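# Place the black pot upright in the middle upper cabinet

## Task

Set the black pot on the floor of the middle upper cabinet, standing upright and pushed in deep enough that the cabinet doors could be closed; leave everything else undisturbed. If the pot topples or ends up tilted, the task fails.

## Robot and tools

Robot: an omnidirectional base with a column about 1.7 m tall. A carriage slides up and down the column (lift_m, 0 to 1 m). It carries two identical six-joint arms with two-finger grippers. Arm bases sit about 0.57 m + lift_m above the floor, and parts of the carriage extend about 0.15 m beneath them. A hand reaches 0.78 m from its shoulder but only about 0.38 m below its arm base. The hand is about 0.16 m long and 0.1 m wide (0.14 m when open), and the wrist camera sticks out 0.11 m to one side. Parked arm joints 1-6: 0, 0.05, 0.05, 1.45, 0, 0. With both parked the robot is about 0.85 m wide and 0.65 m long. Cameras: carriage_camera (fixed, forward, about 20 degrees down, 672x504), left_wrist_camera and right_wrist_camera (looking past the fingertips). A loose object may occasionally be nudged by something.

Frames (metres): the base frame has its origin on the floor under the base centre, with x forward, y left and z up. left_hand and right_hand are the midpoints between each hand's pads, given in this frame. quat_wxyz maps base axes to hand axes; the hand's z points along the fingers, and y is the opening direction. An upright hand with joints 1, 5 and 6 at 0 gives (1,0,0,0). base_odometry is expressed in the base frame as it was at scene start. It counts wheel turns only, so slip counts as motion. Heading is in rad, left positive, within ±3.142, and can drift a degree or two.

Tool move: every argument except cameras forms one action. base takes exactly one key, and it is a relative offset from where the base last reported itself: translate_m (forward +, -2 to 2 m), strafe_m (left +, -2 to 2 m), rotate_rad (counter-clockwise +, -6.3 to 6.3). joints is a single object keyed by joint name, and its values are absolute targets: lift_m 0..1; for each arm (left_ and right_ prefixes) joint1_rad -2.617..3.054 (yaw about vertical, 0 forward, + left); joint2_rad 0..3.141 (shoulder: 0 upper arm back and level, 1.57 upright, 3.14 forward); joint3_rad 0..3.141 (elbow: 0 folded, 3.14 straight); joint4_rad ±1.57 (wrist pitch, + lifts fingertips); joint5_rad ±1.57 (wrist yaw, + turns fingertips right); joint6_rad ±2.094 (roll about the fingers, + clockwise seen from forearm); gripper_m 0..0.093 (pad gap). speeds caps top speeds for this action only: translate_m/strafe_m 0.02-0.5 m/s, rotate_rad 0.05-1.57 rad/s, lift_m 0.08-0.25 m/s (the maximum is the default). min_time_s (0.1-8 s) sets a minimum duration for every arm and gripper motion. cameras takes a list of names or ["all"]. [] returns none. If omitted, you get all images for a call with no action and none otherwise. A move with no action only reports state, images and the scene number. All motions start together. An unknown key makes the call invalid; an out-of-range value gets it refused. After a refusal, or a stop that blocks the request, later move/wait/finished_scene calls in the same reply are skipped. An action lasts at most 15 s, and base drives time out after 14 s.

Tool wait: seconds 0-10, with optional cameras. The robot keeps its last commands during the wait. zoom_image: camera name plus region [x0,y0,x1,y1] in pixels of that camera's latest image, at most 504x504. finished_scene: scene = the current scene number. It cannot be undone, and the goal must hold with no robot help.

Results: a "pictures" line lists the images in order (frames may lag the state slightly). The "move" line reads done or the worst status. Tolerances for done: lift ±0.004, joint1 ±0.02, joint2 ±0.105, joint3 ±0.06, joint4 ±0.04, joint5 ±0.025, joint6 ±0.02, gripper ±0.004. Status words: off_target (resting away from target, may still push); contact_stop or time_out (target dropped, holding in place); not_followed (a built-in check withheld an arm command because it came within millimetres of itself or the other arm; the robot may keep retrying). To untangle, send one arm its six current readings with joint1 turned away, then the other arm in a later call. on_its_own lists uncommanded behaviour, where "held at" is a target. Joints omitted from an action may still be pushing toward old targets. motor_effort is a percentage of maximum, signed toward higher values, with the action's peak in brackets; it has per-motor error. If lift effort keeps dropping as it descends, a hand or load is resting on something. joint torques are listed per arm joint in order; joints 1-3 wrap at ±28 N m.

Cautions: the base stops on wheel overload, but it ignores the arms, so drives can bend arms. Arms have no contact stop: blocked arms keep pushing and snap to target once released. Backing out about 0.2 m usually frees a stuck base; raising the lift frees a carriage resting on something. Never reverse under a table edge into the column. Reported hand positions tend to be above the true ones, more so at long reach. About 1 kg makes a level hand sink 7-25 cm. Moves of 0.1 m or more without min_time_s can stray around 2 cm. A gripper holding a hard part reads up to 0.005 m under the part's width, or sometimes up to 0.002 m over. Shut on nothing it reads 0-0.003. In free air it reads up to 0.003 wide. Grip force jumps near the limit (45-70 N per pad); to release, command well above the reading. Avoid hard arm-on-arm hits or presses, including gripping the other arm's fingers. Stretched or loaded arms heat up even while you think: a MOTOR HOT line appears at 75 °C, and at 100 °C that arm goes limp for 30-60 s (limit_stop_at_motor_heat; resend the targets afterwards). Parking cools it. The robot can tip over with a high carriage, outstretched or loaded arms, pushing, or abrupt stops; only the pictures reveal a lean. Avoid drops, releasing moving objects, slams and hard pushes. Thinking time lets the scene run on.

Each tool is called after "Call:" as name(argument=value, ...) on one line, values as JSON.

## Session

Call:
move()

Scene clock: 0.00 s.
Joint torques (N m): no reading
base_odometry: x=+0.000 y=+0.000 heading=+0.000
base_status: not commanded
joint_positions: lift_m=+0.300 left_joint1_rad=-0.007 left_joint2_rad=+0.044 left_joint3_rad=+0.027 left_joint4_rad=+1.460 left_joint5_rad=-0.018 left_joint6_rad=+0.017 left_gripper_m=+0.09396 right_joint1_rad=-0.002 right_joint2_rad=+0.059 right_joint3_rad=+0.042 right_joint4_rad=+1.500 right_joint5_rad=+0.048 right_joint6_rad=-0.029 right_gripper_m=+0.09396
joint_status: not commanded
motor_effort: lift_m=+23 drive_wheels=-2
left_hand: x=+0.2562 y=+0.3063 z=+1.2991 quat_wxyz=(+0.998, -0.008, +0.064, +0.006) (m; base frame)
right_hand: x=+0.2466 y=-0.3118 z=+1.3037 quat_wxyz=(+0.999, +0.023, +0.044, -0.017) (m; base frame)
pictures: carriage_camera, left_wrist_camera, right_wrist_camera

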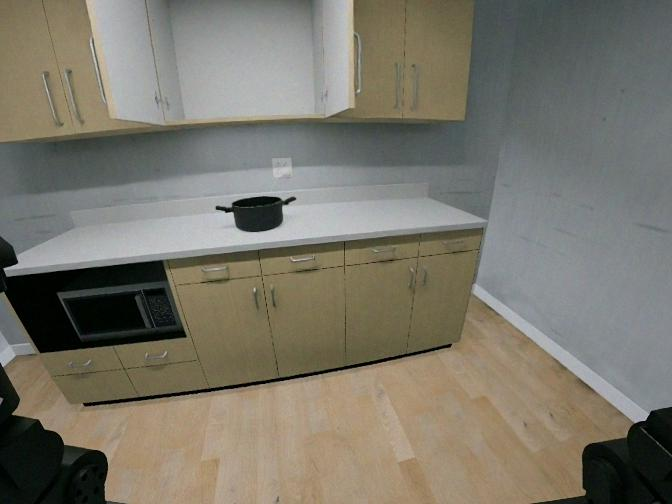

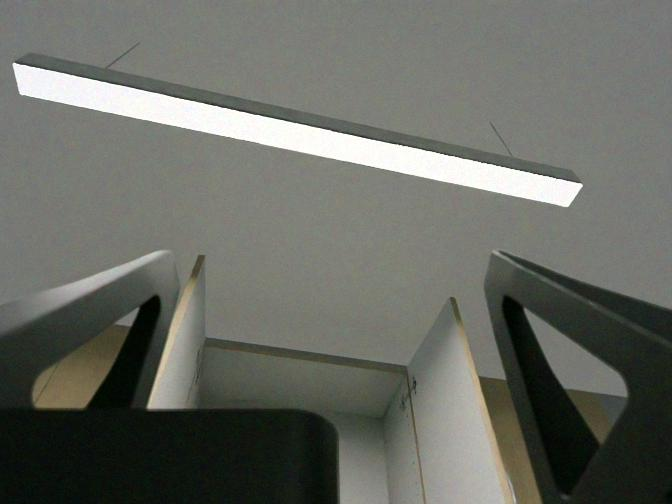

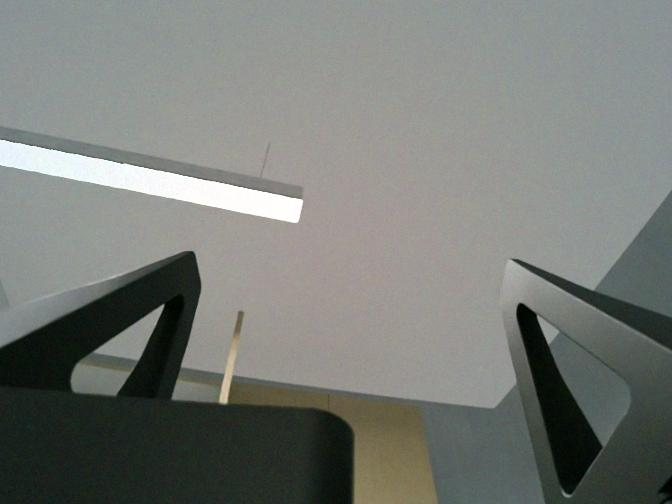

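Call:
move(base={"rotate_rad":0.325}, joints={"lift_m":0.45}, cameras=["carriage_camera"])

Call:
zoom_image(camera="carriage_camera", region=[250, 160, 450, 310])

Scene clock: 3.87 s.
Joint torques (N m): left_arm=[-0.1 4.57 5.52 -0.16 0.04 0.03] | right_arm=[-0.14 4.62 5.12 -0.35 -0.07 -0.03]
move: done
base_odometry: x=+0.000 y=+0.000 heading=+0.325
base_status: done
joint_positions: lift_m=+0.450 left_joint1_rad=-0.007 left_joint2_rad=+0.044 left_joint3_rad=+0.027 left_joint4_rad=+1.460 left_joint5_rad=-0.018 left_joint6_rad=+0.017 left_gripper_m=+0.09396 right_joint1_rad=-0.002 right_joint2_rad=+0.059 right_joint3_rad=+0.042 right_joint4_rad=+1.501 right_joint5_rad=+0.048 right_joint6_rad=-0.029 right_gripper_m=+0.09396
joint_status: all done
motor_effort: lift_m=+23(28) drive_wheels=+3(11)
left_hand: x=+0.2562 y=+0.3063 z=+1.4490 quat_wxyz=(+0.998, -0.008, +0.064, +0.006) (m; base frame)
right_hand: x=+0.2465 y=-0.3118 z=+1.4536 quat_wxyz=(+0.999, +0.023, +0.044, -0.017) (m; base frame)
pictures: carriage_camera

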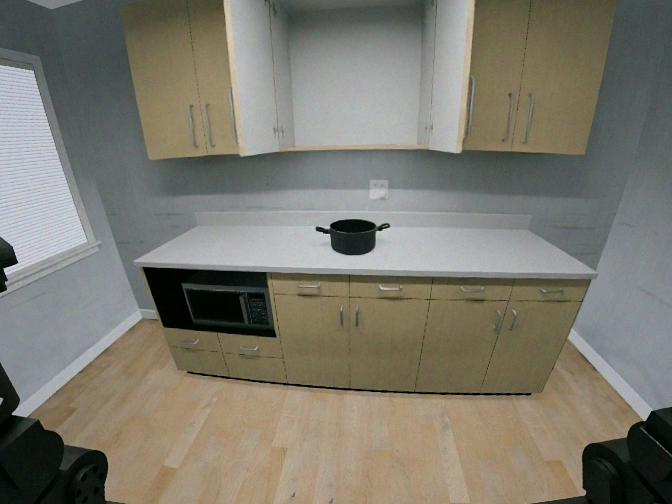

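Scaled by 2.520 from the camera's 672x504 image, which has a finer 960x720 frame.

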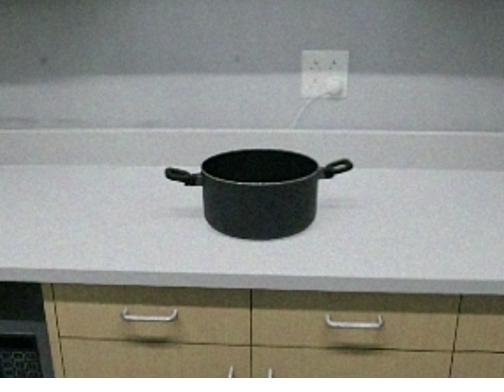

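Call:
move(base={"rotate_rad":-0.07}, joints={"left_joint2_rad":1.2,"left_joint3_rad":1.0,"left_joint4_rad":0.2,"left_joint1_rad":0,"left_joint5_rad":0,"left_joint6_rad":-1.57,"right_joint2_rad":1.2,"right_joint3_rad":1.0,"right_joint4_rad":0.2,"right_joint1_rad":0,"right_joint5_rad":0,"right_joint6_rad":1.57}, min_time_s=3, cameras=["all"])

Call:
move(joints={"left_joint2_rad":1.7,"left_joint3_rad":1.6,"left_joint4_rad":0.1,"right_joint2_rad":1.7,"right_joint3_rad":1.3,"right_joint4_rad":0.4}, min_time_s=2, cameras=["all"])

Scene clock: 10.00 s.
Joint torques (N m): left_arm=[0.58 -4.75 10.1 2.31 0.15 -0.03] | right_arm=[0.08 -4.07 9.59 2.06 -0.17 0.06]
move: done
base_odometry: x=+0.000 y=+0.000 heading=+0.255
base_status: done
joint_positions: lift_m=+0.450 left_joint1_rad=-0.007 left_joint2_rad=+1.194 left_joint3_rad=+0.968 left_joint4_rad=+0.207 left_joint5_rad=-0.013 left_joint6_rad=-1.557 left_gripper_m=+0.09398 right_joint1_rad=-0.002 right_joint2_rad=+1.197 right_joint3_rad=+0.962 right_joint4_rad=+0.199 right_joint5_rad=+0.015 right_joint6_rad=+1.555 right_gripper_m=+0.09396
joint_status: all done
motor_effort: lift_m=+23(23) drive_wheels=-8(10)
left_hand: x=+0.6437 y=+0.3029 z=+1.3817 quat_wxyz=(+0.500, -0.503, +0.507, -0.490) (m; base frame)
right_hand: x=+0.6441 y=-0.3069 z=+1.3758 quat_wxyz=(+0.499, +0.509, +0.509, +0.483) (m; base frame)
pictures: carriage_camera, left_wrist_camera, right_wrist_camera

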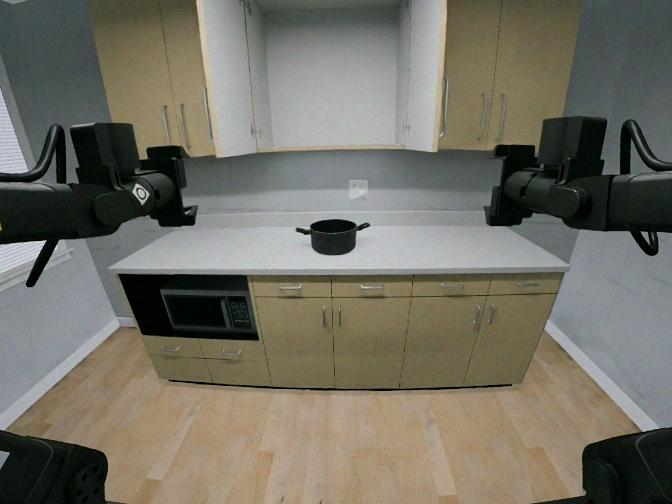

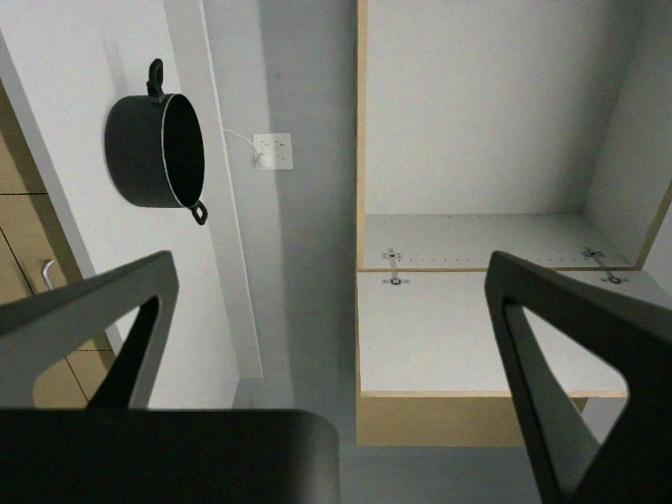

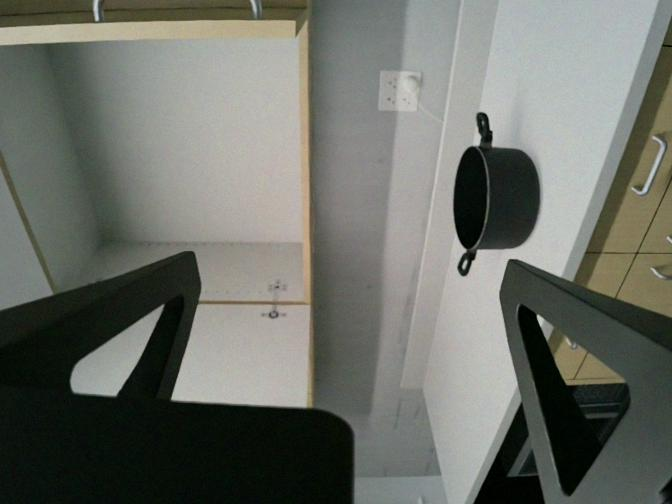

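Scene clock: 12.30 s.
Joint torques (N m): left_arm=[0.57 -9.81 10.11 2.29 0.15 -0.01] | right_arm=[0.09 -9.05 9.37 2.3 -0.17 0.06]
move: done
base_odometry: x=+0.000 y=+0.000 heading=+0.255
base_status: not commanded
joint_positions: lift_m=+0.450 left_joint1_rad=-0.007 left_joint2_rad=+1.692 left_joint3_rad=+1.568 left_joint4_rad=+0.106 left_joint5_rad=-0.012 left_joint6_rad=-1.558 left_gripper_m=+0.09398 right_joint1_rad=-0.002 right_joint2_rad=+1.697 right_joint3_rad=+1.263 right_joint4_rad=+0.376 right_joint5_rad=+0.014 right_joint6_rad=+1.556 right_gripper_m=+0.09396
joint_status: all done
motor_effort: lift_m=+23(23) drive_wheels=-8(9)
left_hand: x=+0.7710 y=+0.3019 z=+1.4246 quat_wxyz=(+0.500, -0.503, +0.506, -0.491) (m; base frame)
right_hand: x=+0.7689 y=-0.3071 z=+1.3361 quat_wxyz=(+0.493, +0.515, +0.514, +0.477) (m; base frame)
pictures: carriage_camera, left_wrist_camera, right_wrist_camera

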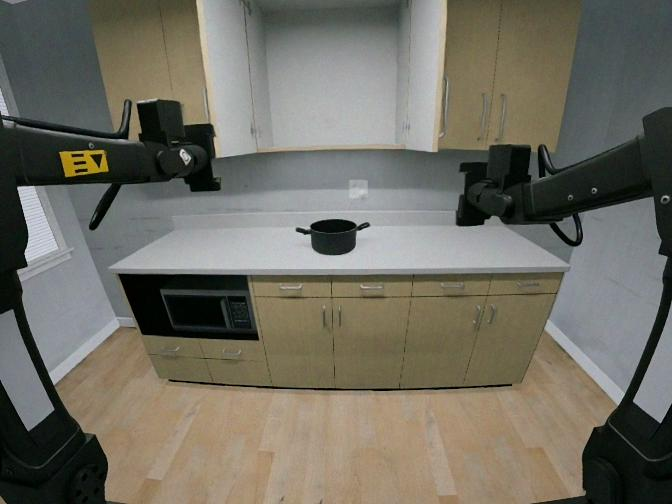

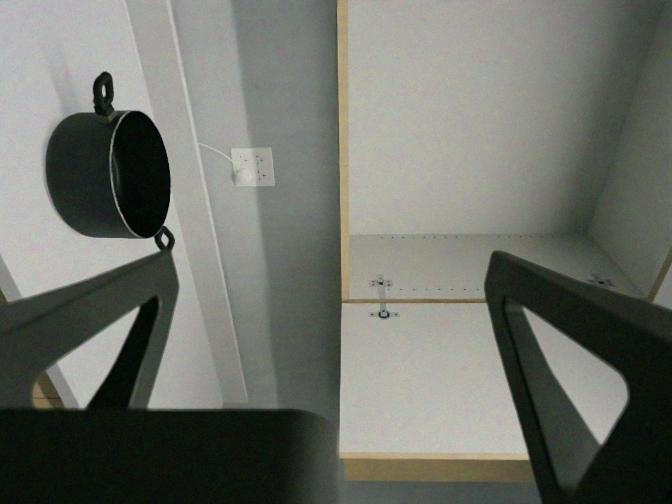

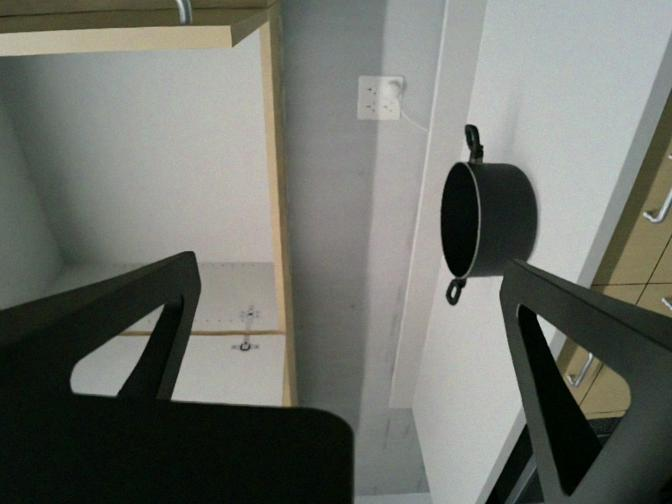

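Call:
move(base={"translate_m":0.7}, joints={"lift_m":0.25,"left_joint1_rad":-0.22,"left_joint2_rad":2.0,"left_joint3_rad":1.75,"left_joint4_rad":0.27,"left_joint5_rad":-0.22,"right_joint1_rad":0.22,"right_joint2_rad":2.0,"right_joint3_rad":1.75,"right_joint4_rad":0.27,"right_joint5_rad":0.22}, speeds={"translate_m":0.25}, min_time_s=2.5, cameras=["all"])

Call:
zoom_image(camera="carriage_camera", region=[200, 150, 480, 360])

Scene clock: 21.47 s.
Joint torques (N m): left_arm=[-0.68 -13.16 10.22 2.59 -0.08 -0.01] | right_arm=[0.34 -12.14 9.32 2.05 0.18 0.06]
move: done
base_odometry: x=+0.677 y=+0.177 heading=+0.256
base_status: done
joint_positions: lift_m=+0.250 left_joint1_rad=-0.214 left_joint2_rad=+1.993 left_joint3_rad=+1.719 left_joint4_rad=+0.247 left_joint5_rad=-0.209 left_joint6_rad=-1.559 left_gripper_m=+0.09398 right_joint1_rad=+0.215 right_joint2_rad=+1.999 right_joint3_rad=+1.713 right_joint4_rad=+0.264 right_joint5_rad=+0.206 right_joint6_rad=+1.557 right_gripper_m=+0.09396
joint_status: all done
motor_effort: lift_m=+21(22) drive_wheels=-7(12)
left_hand: x=+0.8384 y=+0.2062 z=+1.1634 quat_wxyz=(+0.496, -0.501, +0.512, -0.490) (m; base frame)
right_hand: x=+0.8397 y=-0.2049 z=+1.1611 quat_wxyz=(+0.497, +0.499, +0.512, +0.492) (m; base frame)
pictures: carriage_camera, left_wrist_camera, right_wrist_camera

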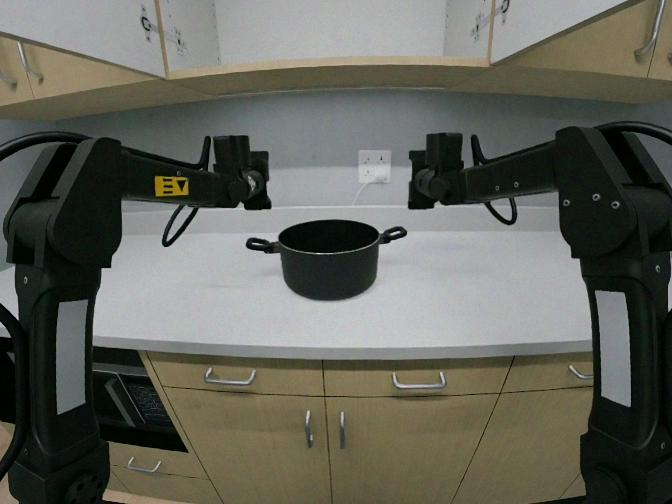

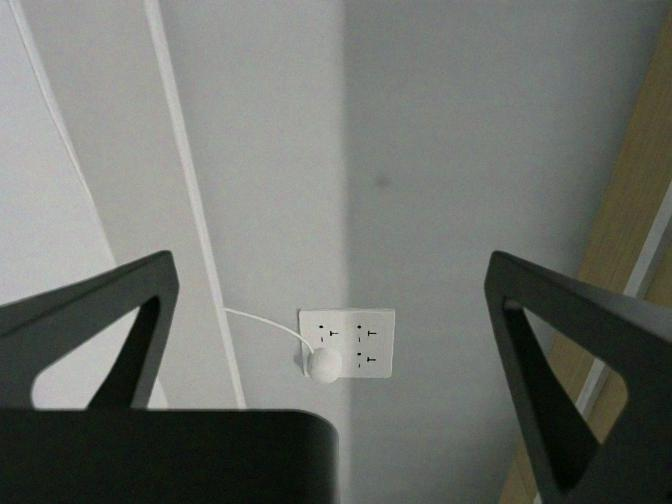

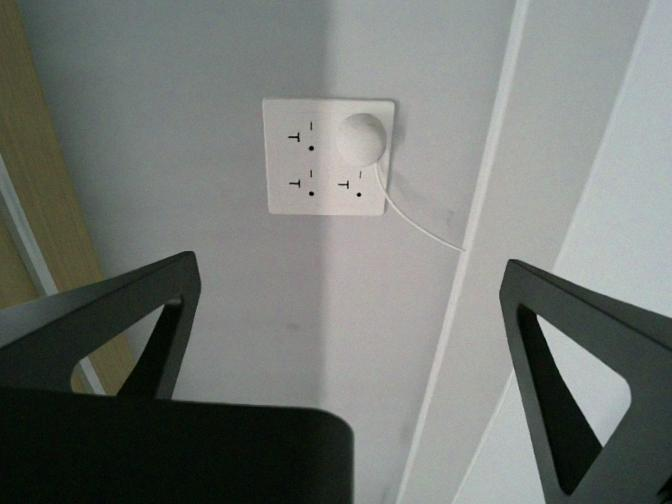

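Scaled by 1.800 from the camera's 672x504 image, which has a finer 960x720 frame.

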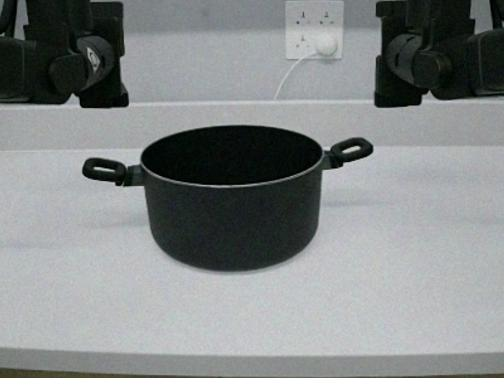

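Call:
move(base={"translate_m":-0.35}, joints={"left_joint1_rad":-0.33,"left_joint5_rad":-0.33,"right_joint1_rad":0.33,"right_joint5_rad":0.33}, speeds={"translate_m":0.25})

Call:
move(base={"rotate_rad":0.28}, speeds={"rotate_rad":0.5})

Call:
move(base={"strafe_m":-0.29}, speeds={"strafe_m":0.25}, joints={"lift_m":0.15}, cameras=["all"])

Call:
zoom_image(camera="carriage_camera", region=[200, 150, 480, 360])

Scene clock: 28.23 s.
Joint torques (N m): left_arm=[0.09 -13.39 9.8 2.5 -0.09 -0.01] | right_arm=[-0.16 -12.3 9.14 2.1 0.16 0.06]
move: done
base_odometry: x=+0.338 y=+0.089 heading=+0.257
base_status: done
joint_positions: lift_m=+0.250 left_joint1_rad=-0.333 left_joint2_rad=+1.995 left_joint3_rad=+1.721 left_joint4_rad=+0.252 left_joint5_rad=-0.318 left_joint6_rad=-1.559 left_gripper_m=+0.09398 right_joint1_rad=+0.330 right_joint2_rad=+2.001 right_joint3_rad=+1.716 right_joint4_rad=+0.260 right_joint5_rad=+0.317 right_joint6_rad=+1.557 right_gripper_m=+0.09396
joint_status: all done
motor_effort: lift_m=+21(21) drive_wheels=-7(14)
left_hand: x=+0.8243 y=+0.1526 z=+1.1651 quat_wxyz=(+0.496, -0.497, +0.513, -0.494) (m; base frame)
right_hand: x=+0.8259 y=-0.1532 z=+1.1603 quat_wxyz=(+0.496, +0.497, +0.515, +0.492) (m; base frame)

Scene clock: 29.70 s.
Joint torques (N m): left_arm=[-0.43 -13.31 9.87 2.49 -0.04 -0.01] | right_arm=[-0.35 -12.37 9.21 2.1 0.11 0.05]
move: done
base_odometry: x=+0.338 y=+0.089 heading=+0.537
base_status: done
joint_positions: lift_m=+0.250 left_joint1_rad=-0.326 left_joint2_rad=+1.995 left_joint3_rad=+1.721 left_joint4_rad=+0.252 left_joint5_rad=-0.322 left_joint6_rad=-1.559 left_gripper_m=+0.09398 right_joint1_rad=+0.333 right_joint2_rad=+2.001 right_joint3_rad=+1.716 right_joint4_rad=+0.260 right_joint5_rad=+0.320 right_joint6_rad=+1.557 right_gripper_m=+0.09396
joint_status: not commanded
motor_effort: lift_m=+21(21) drive_wheels=-7(11)
left_hand: x=+0.8253 y=+0.1571 z=+1.1649 quat_wxyz=(+0.499, -0.499, +0.511, -0.491) (m; base frame)
right_hand: x=+0.8255 y=-0.1521 z=+1.1603 quat_wxyz=(+0.496, +0.497, +0.515, +0.492) (m; base frame)

Scene clock: 32.20 s.
Joint torques (N m): left_arm=[-0.12 -14.38 8.91 2.43 -0.01 -0.01] | right_arm=[-0.13 -13.6 8.39 2.17 0.12 0.05]
move: done
base_odometry: x=+0.487 y=-0.160 heading=+0.538
base_status: done
joint_positions: lift_m=+0.150 left_joint1_rad=-0.330 left_joint2_rad=+2.004 left_joint3_rad=+1.731 left_joint4_rad=+0.258 left_joint5_rad=-0.324 left_joint6_rad=-1.559 left_gripper_m=+0.09398 right_joint1_rad=+0.329 right_joint2_rad=+2.012 right_joint3_rad=+1.726 right_joint4_rad=+0.254 right_joint5_rad=+0.320 right_joint6_rad=+1.557 right_gripper_m=+0.09396
joint_status: all done
motor_effort: lift_m=+21(21) drive_wheels=-7(12)
left_hand: x=+0.8270 y=+0.1546 z=+1.0654 quat_wxyz=(+0.499, -0.498, +0.509, -0.494) (m; base frame)
right_hand: x=+0.8285 y=-0.1536 z=+1.0577 quat_wxyz=(+0.496, +0.499, +0.515, +0.489) (m; base frame)
pictures: carriage_camera, left_wrist_camera, right_wrist_camera

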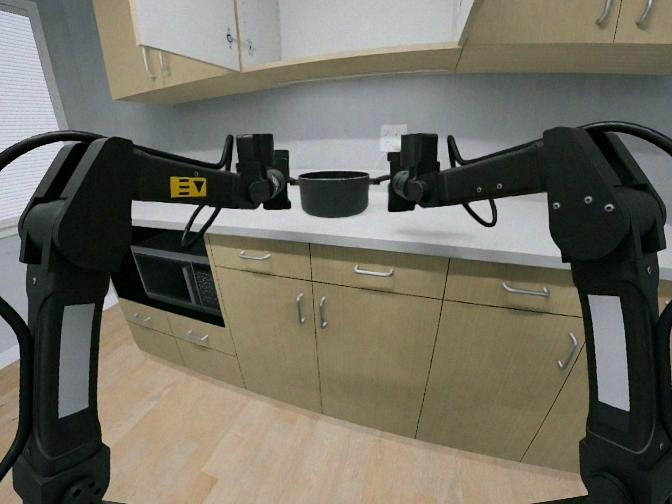

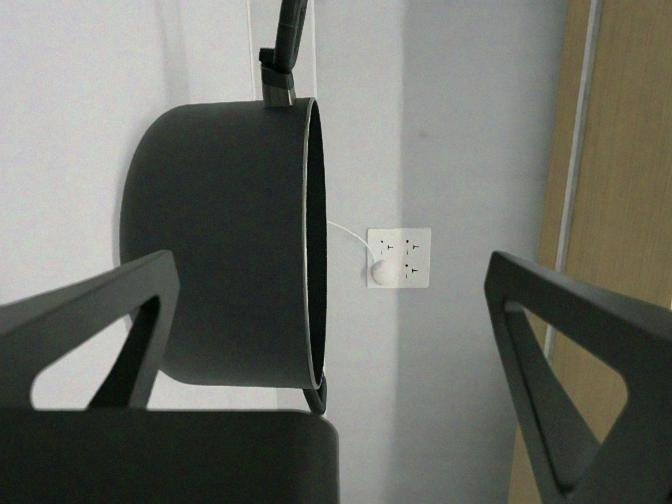

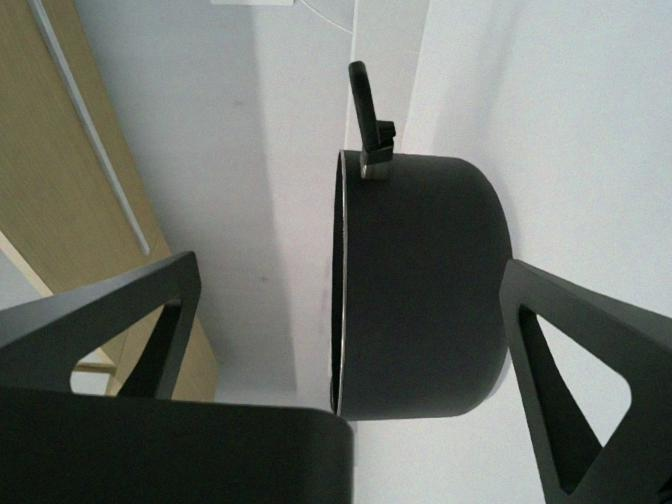

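Scaled by 1.800 from the camera's 672x504 image, which has a finer 960x720 frame.

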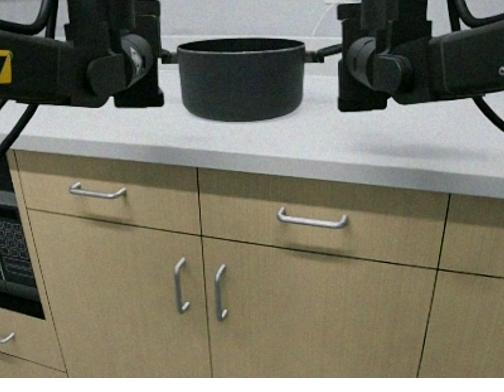

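Call:
move(base={"translate_m":0.1}, joints={"lift_m":0.12,"left_joint6_rad":-1.22,"right_joint6_rad":1.22}, speeds={"translate_m":0.15}, min_time_s=1, cameras=["all"])

Call:
zoom_image(camera="carriage_camera", region=[250, 120, 420, 240])

Scene clock: 35.77 s.
Joint torques (N m): left_arm=[-0.17 -14.91 8.77 2.46 -0.03 0.23] | right_arm=[0.01 -13.91 8.24 2.13 0.12 -0.27]
move: done
base_odometry: x=+0.573 y=-0.109 heading=+0.537
base_status: done
joint_positions: lift_m=+0.120 left_joint1_rad=-0.330 left_joint2_rad=+2.009 left_joint3_rad=+1.733 left_joint4_rad=+0.256 left_joint5_rad=-0.324 left_joint6_rad=-1.233 left_gripper_m=+0.09398 right_joint1_rad=+0.329 right_joint2_rad=+2.015 right_joint3_rad=+1.728 right_joint4_rad=+0.255 right_joint5_rad=+0.320 right_joint6_rad=+1.235 right_gripper_m=+0.09396
joint_status: all done
motor_effort: lift_m=+21(22) drive_wheels=-5(12)
left_hand: x=+0.8279 y=+0.1543 z=+1.0336 quat_wxyz=(+0.572, -0.409, +0.584, -0.405) (m; base frame)
right_hand: x=+0.8292 y=-0.1534 z=+1.0269 quat_wxyz=(+0.568, +0.410, +0.589, +0.403) (m; base frame)
pictures: carriage_camera, left_wrist_camera, right_wrist_camera

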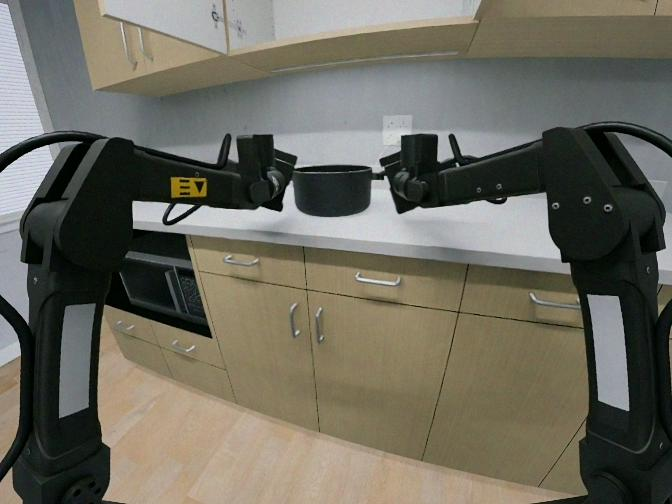

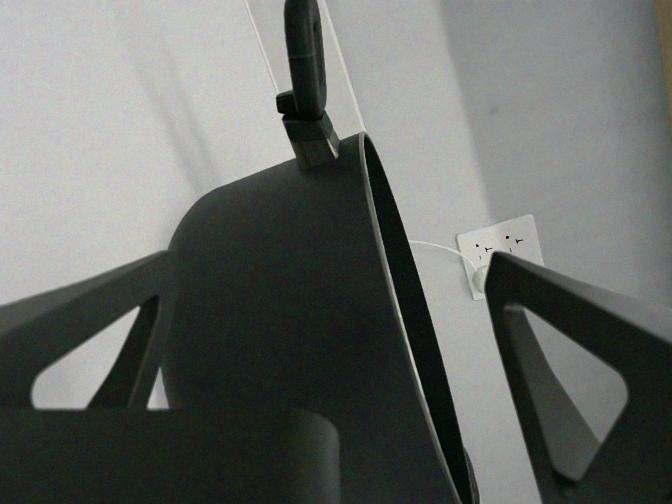

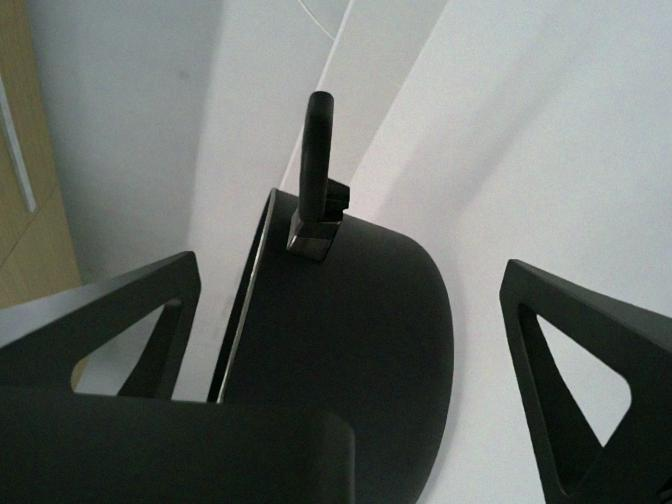

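Scaled by 2.965 from the camera's 672x504 image, which has a finer 960x720 frame.

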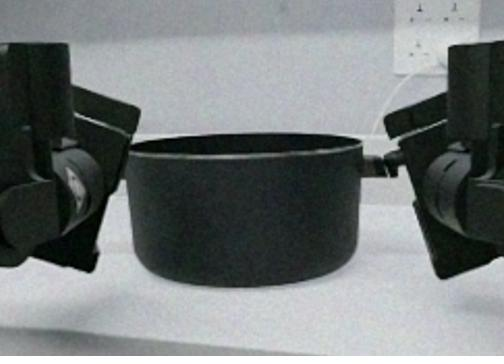

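Call:
move(base={"strafe_m":0.02}, joints={"lift_m":0.107})

Call:
move(base={"translate_m":0.05}, speeds={"translate_m":0.1}, cameras=["all"])

Call:
zoom_image(camera="carriage_camera", region=[250, 120, 420, 240])

Scene clock: 38.10 s.
Joint torques (N m): left_arm=[-0.16 -15.24 8.79 2.44 -0.02 0.23] | right_arm=[-0.32 -14.09 8.27 2.17 0.1 -0.24]
move: done
base_odometry: x=+0.563 y=-0.092 heading=+0.537
base_status: done
joint_positions: lift_m=+0.107 left_joint1_rad=-0.330 left_joint2_rad=+2.012 left_joint3_rad=+1.733 left_joint4_rad=+0.257 left_joint5_rad=-0.324 left_joint6_rad=-1.232 left_gripper_m=+0.09398 right_joint1_rad=+0.331 right_joint2_rad=+2.018 right_joint3_rad=+1.728 right_joint4_rad=+0.256 right_joint5_rad=+0.321 right_joint6_rad=+1.234 right_gripper_m=+0.09396
joint_status: all done
motor_effort: lift_m=+22(22) drive_wheels=+1(8)
left_hand: x=+0.8287 y=+0.1541 z=+1.0186 quat_wxyz=(+0.572, -0.409, +0.586, -0.404) (m; base frame)
right_hand: x=+0.8296 y=-0.1525 z=+1.0123 quat_wxyz=(+0.568, +0.410, +0.590, +0.402) (m; base frame)

Scene clock: 39.37 s.
Joint torques (N m): left_arm=[-0.12 -15.23 8.68 2.44 -0.03 0.22] | right_arm=[-0.24 -14.23 8.24 2.14 0.11 -0.27]
move: done
base_odometry: x=+0.606 y=-0.066 heading=+0.537
base_status: done
joint_positions: lift_m=+0.107 left_joint1_rad=-0.329 left_joint2_rad=+2.012 left_joint3_rad=+1.733 left_joint4_rad=+0.257 left_joint5_rad=-0.324 left_joint6_rad=-1.232 left_gripper_m=+0.09398 right_joint1_rad=+0.330 right_joint2_rad=+2.018 right_joint3_rad=+1.728 right_joint4_rad=+0.257 right_joint5_rad=+0.321 right_joint6_rad=+1.234 right_gripper_m=+0.09396
joint_status: not commanded
motor_effort: lift_m=+22(22) drive_wheels=-6(9)
left_hand: x=+0.8287 y=+0.1543 z=+1.0186 quat_wxyz=(+0.572, -0.409, +0.586, -0.404) (m; base frame)
right_hand: x=+0.8296 y=-0.1527 z=+1.0125 quat_wxyz=(+0.568, +0.410, +0.590, +0.402) (m; base frame)
pictures: carriage_camera, left_wrist_camera, right_wrist_camera

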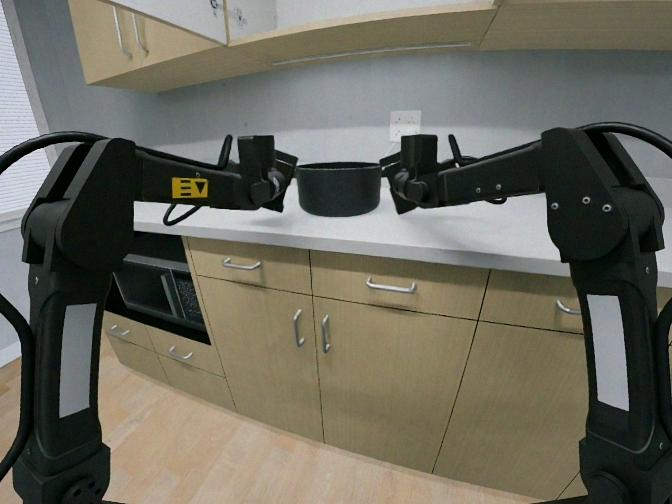

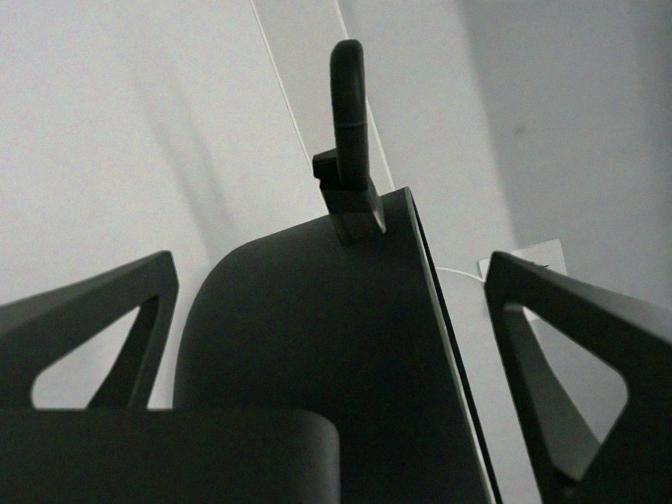

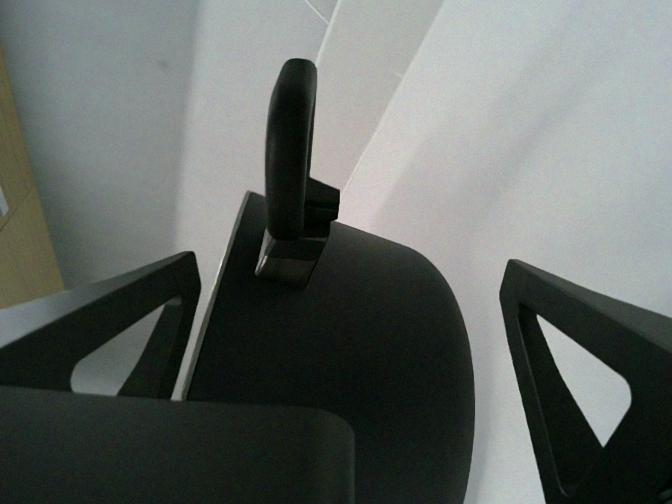

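Scaled by 2.965 from the camera's 672x504 image, which has a finer 960x720 frame.

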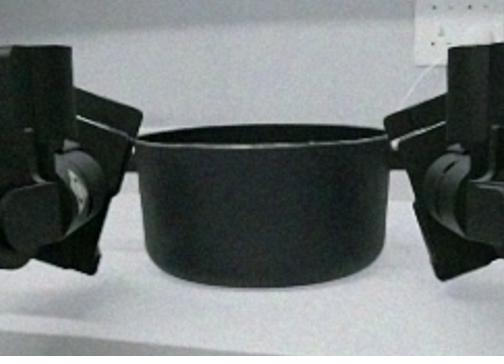

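Call:
move(base={"translate_m":-0.06}, joints={"lift_m":0.113,"right_joint3_rad":1.78,"right_joint4_rad":0.26})

Call:
move(base={"rotate_rad":-0.13}, speeds={"rotate_rad":0.4})

Call:
move(base={"strafe_m":0.12}, speeds={"strafe_m":0.2})

Call:
move(base={"translate_m":0.06}, speeds={"translate_m":0.1}, cameras=["all"])

Call:
zoom_image(camera="carriage_camera", region=[250, 120, 420, 240])

Scene clock: 42.47 s.
Joint torques (N m): left_arm=[-0.17 -15.2 8.73 2.41 -0.01 0.23] | right_arm=[-0.24 -14.11 8.95 2.1 0.11 -0.24]
move: done
base_odometry: x=+0.554 y=-0.097 heading=+0.537
base_status: done
joint_positions: lift_m=+0.113 left_joint1_rad=-0.329 left_joint2_rad=+2.012 left_joint3_rad=+1.733 left_joint4_rad=+0.261 left_joint5_rad=-0.325 left_joint6_rad=-1.232 left_gripper_m=+0.09398 right_joint1_rad=+0.330 right_joint2_rad=+2.018 right_joint3_rad=+1.749 right_joint4_rad=+0.249 right_joint5_rad=+0.321 right_joint6_rad=+1.234 right_gripper_m=+0.09396
joint_status: all done
motor_effort: lift_m=+24(28) drive_wheels=-4(13)
left_hand: x=+0.8287 y=+0.1544 z=+1.0254 quat_wxyz=(+0.573, -0.409, +0.584, -0.405) (m; base frame)
right_hand: x=+0.8299 y=-0.1526 z=+1.0265 quat_wxyz=(+0.571, +0.409, +0.585, +0.406) (m; base frame)

Scene clock: 43.57 s.
Joint torques (N m): left_arm=[0.13 -15.25 8.7 2.42 0.08 0.2] | right_arm=[0.21 -14.17 8.96 2.11 0.1 -0.26]
move: done
base_odometry: x=+0.554 y=-0.097 heading=+0.408
base_status: done
joint_positions: lift_m=+0.113 left_joint1_rad=-0.333 left_joint2_rad=+2.012 left_joint3_rad=+1.733 left_joint4_rad=+0.260 left_joint5_rad=-0.334 left_joint6_rad=-1.228 left_gripper_m=+0.09398 right_joint1_rad=+0.325 right_joint2_rad=+2.018 right_joint3_rad=+1.749 right_joint4_rad=+0.249 right_joint5_rad=+0.323 right_joint6_rad=+1.234 right_gripper_m=+0.09396
joint_status: not commanded
motor_effort: lift_m=+24(24) drive_wheels=+2(12)
left_hand: x=+0.8282 y=+0.1538 z=+1.0250 quat_wxyz=(+0.574, -0.410, +0.584, -0.402) (m; base frame)
right_hand: x=+0.8308 y=-0.1563 z=+1.0265 quat_wxyz=(+0.572, +0.411, +0.584, +0.404) (m; base frame)

Scene clock: 45.30 s.
Joint torques (N m): left_arm=[-0.12 -15.24 8.7 2.42 0.08 0.2] | right_arm=[-0.13 -14.2 8.87 2.1 0.08 -0.24]
move: done
base_odometry: x=+0.507 y=+0.013 heading=+0.407
base_status: done
joint_positions: lift_m=+0.113 left_joint1_rad=-0.330 left_joint2_rad=+2.012 left_joint3_rad=+1.733 left_joint4_rad=+0.260 left_joint5_rad=-0.334 left_joint6_rad=-1.228 left_gripper_m=+0.09398 right_joint1_rad=+0.330 right_joint2_rad=+2.018 right_joint3_rad=+1.749 right_joint4_rad=+0.249 right_joint5_rad=+0.324 right_joint6_rad=+1.234 right_gripper_m=+0.09396
joint_status: not commanded
motor_effort: lift_m=+24(24) drive_wheels=-8(11)
left_hand: x=+0.8287 y=+0.1557 z=+1.0250 quat_wxyz=(+0.575, -0.410, +0.583, -0.401) (m; base frame)
right_hand: x=+0.8299 y=-0.1530 z=+1.0265 quat_wxyz=(+0.571, +0.409, +0.585, +0.405) (m; base frame)

Scene clock: 46.67 s.
Joint torques (N m): left_arm=[-0.2 -15.28 8.66 2.42 0.07 0.19] | right_arm=[-0.14 -14.24 8.87 2.12 0.06 -0.25]
move: done
base_odometry: x=+0.562 y=+0.037 heading=+0.407
base_status: done
joint_positions: lift_m=+0.113 left_joint1_rad=-0.329 left_joint2_rad=+2.012 left_joint3_rad=+1.733 left_joint4_rad=+0.260 left_joint5_rad=-0.334 left_joint6_rad=-1.228 left_gripper_m=+0.09398 right_joint1_rad=+0.330 right_joint2_rad=+2.018 right_joint3_rad=+1.749 right_joint4_rad=+0.248 right_joint5_rad=+0.324 right_joint6_rad=+1.234 right_gripper_m=+0.09396
joint_status: not commanded
motor_effort: lift_m=+24(24) drive_wheels=-6(9)
left_hand: x=+0.8287 y=+0.1559 z=+1.0250 quat_wxyz=(+0.575, -0.411, +0.583, -0.401) (m; base frame)
right_hand: x=+0.8300 y=-0.1532 z=+1.0263 quat_wxyz=(+0.571, +0.409, +0.585, +0.405) (m; base frame)
pictures: carriage_camera, left_wrist_camera, right_wrist_camera

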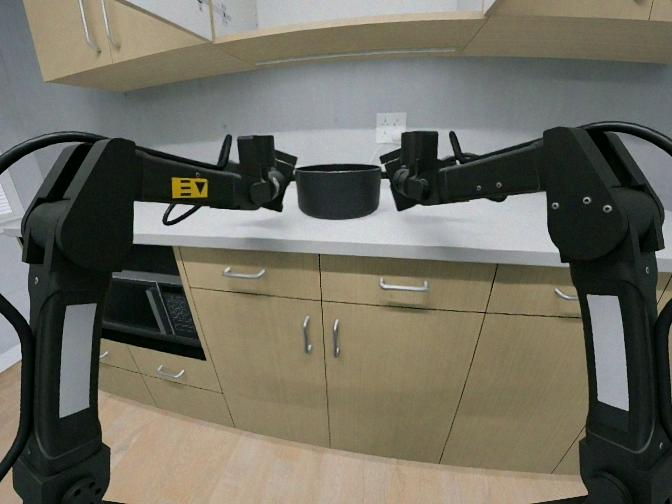

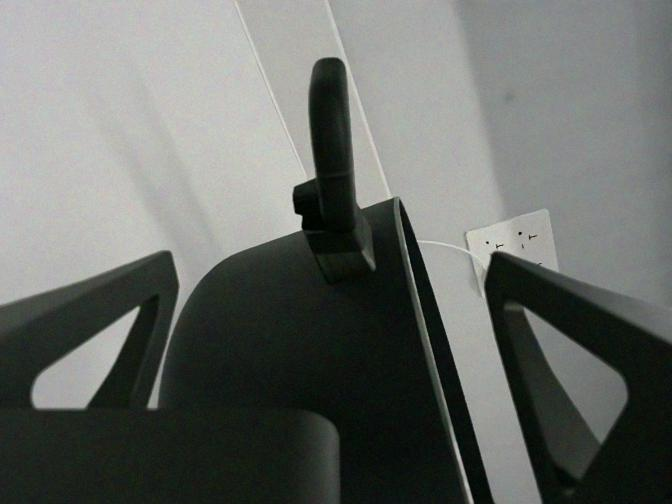

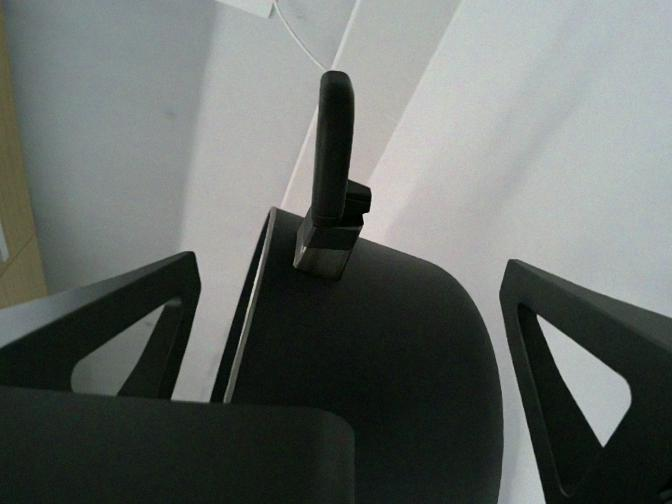

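Scaled by 2.965 from the camera's 672x504 image, which has a finer 960x720 frame.

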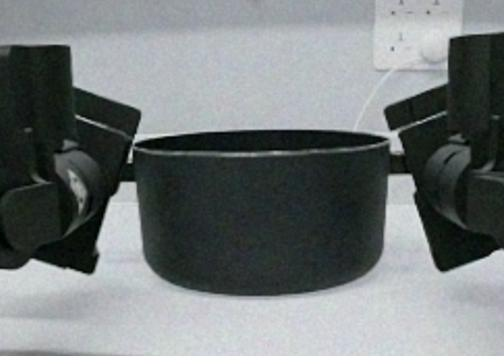

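Call:
move(base={"translate_m":0.055}, speeds={"translate_m":0.1}, cameras=["all"])

Scene clock: 48.57 s.
Joint torques (N m): left_arm=[-0.23 -15.24 8.66 2.42 0.07 0.2] | right_arm=[-0.1 -14.2 8.85 2.12 0.06 -0.25]
move: done
base_odometry: x=+0.612 y=+0.059 heading=+0.408
base_status: done
joint_positions: lift_m=+0.113 left_joint1_rad=-0.329 left_joint2_rad=+2.012 left_joint3_rad=+1.733 left_joint4_rad=+0.260 left_joint5_rad=-0.334 left_joint6_rad=-1.228 left_gripper_m=+0.09398 right_joint1_rad=+0.330 right_joint2_rad=+2.018 right_joint3_rad=+1.749 right_joint4_rad=+0.248 right_joint5_rad=+0.324 right_joint6_rad=+1.234 right_gripper_m=+0.09396
joint_status: not commanded
motor_effort: lift_m=+24(24) drive_wheels=-5(8)
left_hand: x=+0.8287 y=+0.1559 z=+1.0250 quat_wxyz=(+0.575, -0.411, +0.583, -0.401) (m; base frame)
right_hand: x=+0.8300 y=-0.1532 z=+1.0263 quat_wxyz=(+0.571, +0.409, +0.585, +0.405) (m; base frame)
pictures: carriage_camera, left_wrist_camera, right_wrist_camera

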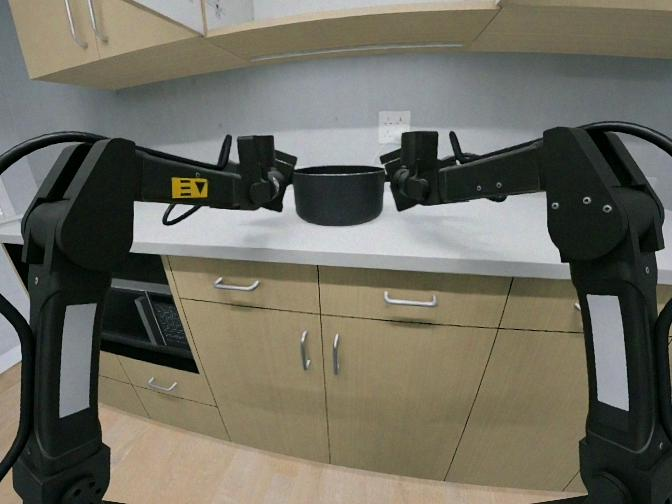

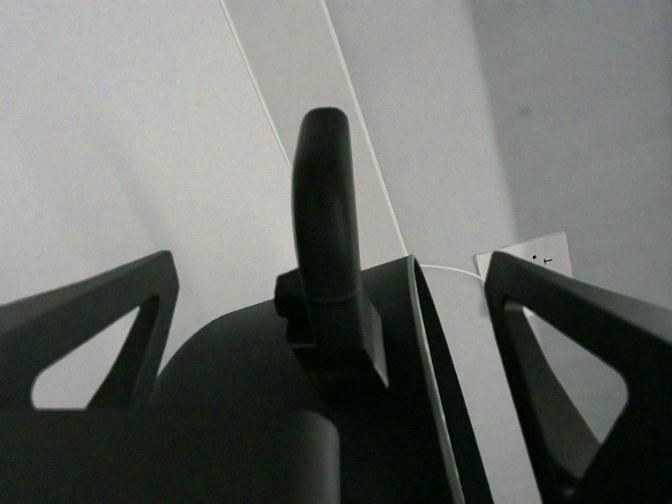

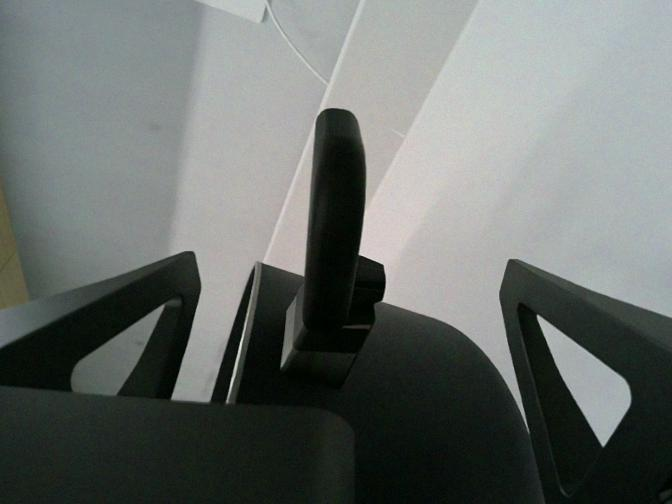

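Call:
move(base={"translate_m":0.045}, speeds={"translate_m":0.08}, joints={"right_joint3_rad":1.787}, cameras=["all"])

Scene clock: 51.80 s.
Joint torques (N m): left_arm=[-0.75 -15.24 8.73 2.32 0.11 0.19] | right_arm=[-0.03 -14.15 9.17 2.1 0.07 -0.26]
move: done
base_odometry: x=+0.653 y=+0.077 heading=+0.408
base_status: done
joint_positions: lift_m=+0.113 left_joint1_rad=-0.323 left_joint2_rad=+2.012 left_joint3_rad=+1.733 left_joint4_rad=+0.267 left_joint5_rad=-0.337 left_joint6_rad=-1.228 left_gripper_m=+0.09398 right_joint1_rad=+0.329 right_joint2_rad=+2.018 right_joint3_rad=+1.753 right_joint4_rad=+0.249 right_joint5_rad=+0.324 right_joint6_rad=+1.234 right_gripper_m=+0.09396
joint_status: all done
motor_effort: lift_m=+24(24) drive_wheels=-5(8)
left_hand: x=+0.8296 y=+0.1602 z=+1.0268 quat_wxyz=(+0.578, -0.412, +0.579, -0.400) (m; base frame)
right_hand: x=+0.8302 y=-0.1539 z=+1.0285 quat_wxyz=(+0.572, +0.409, +0.583, +0.406) (m; base frame)
pictures: carriage_camera, left_wrist_camera, right_wrist_camera

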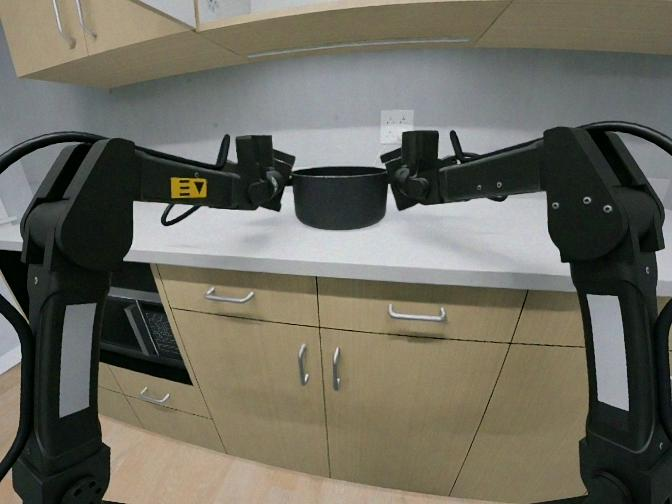

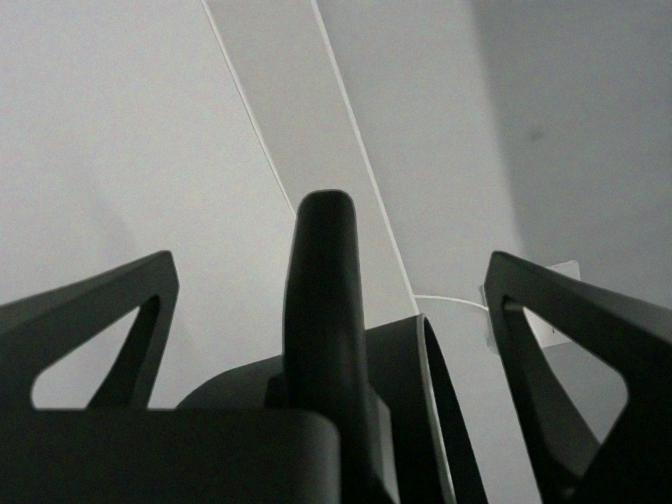

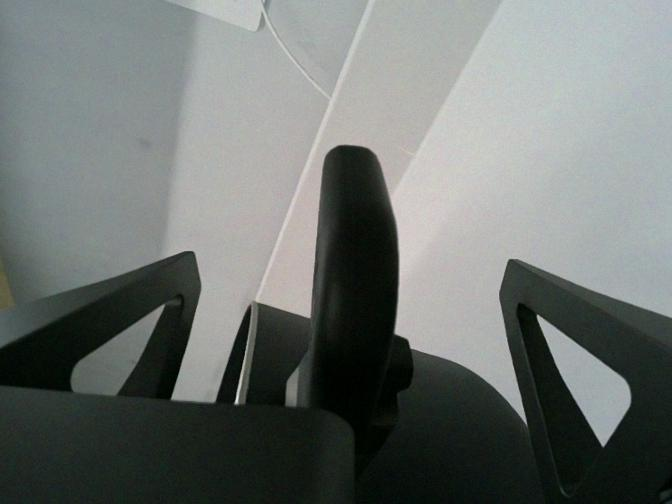

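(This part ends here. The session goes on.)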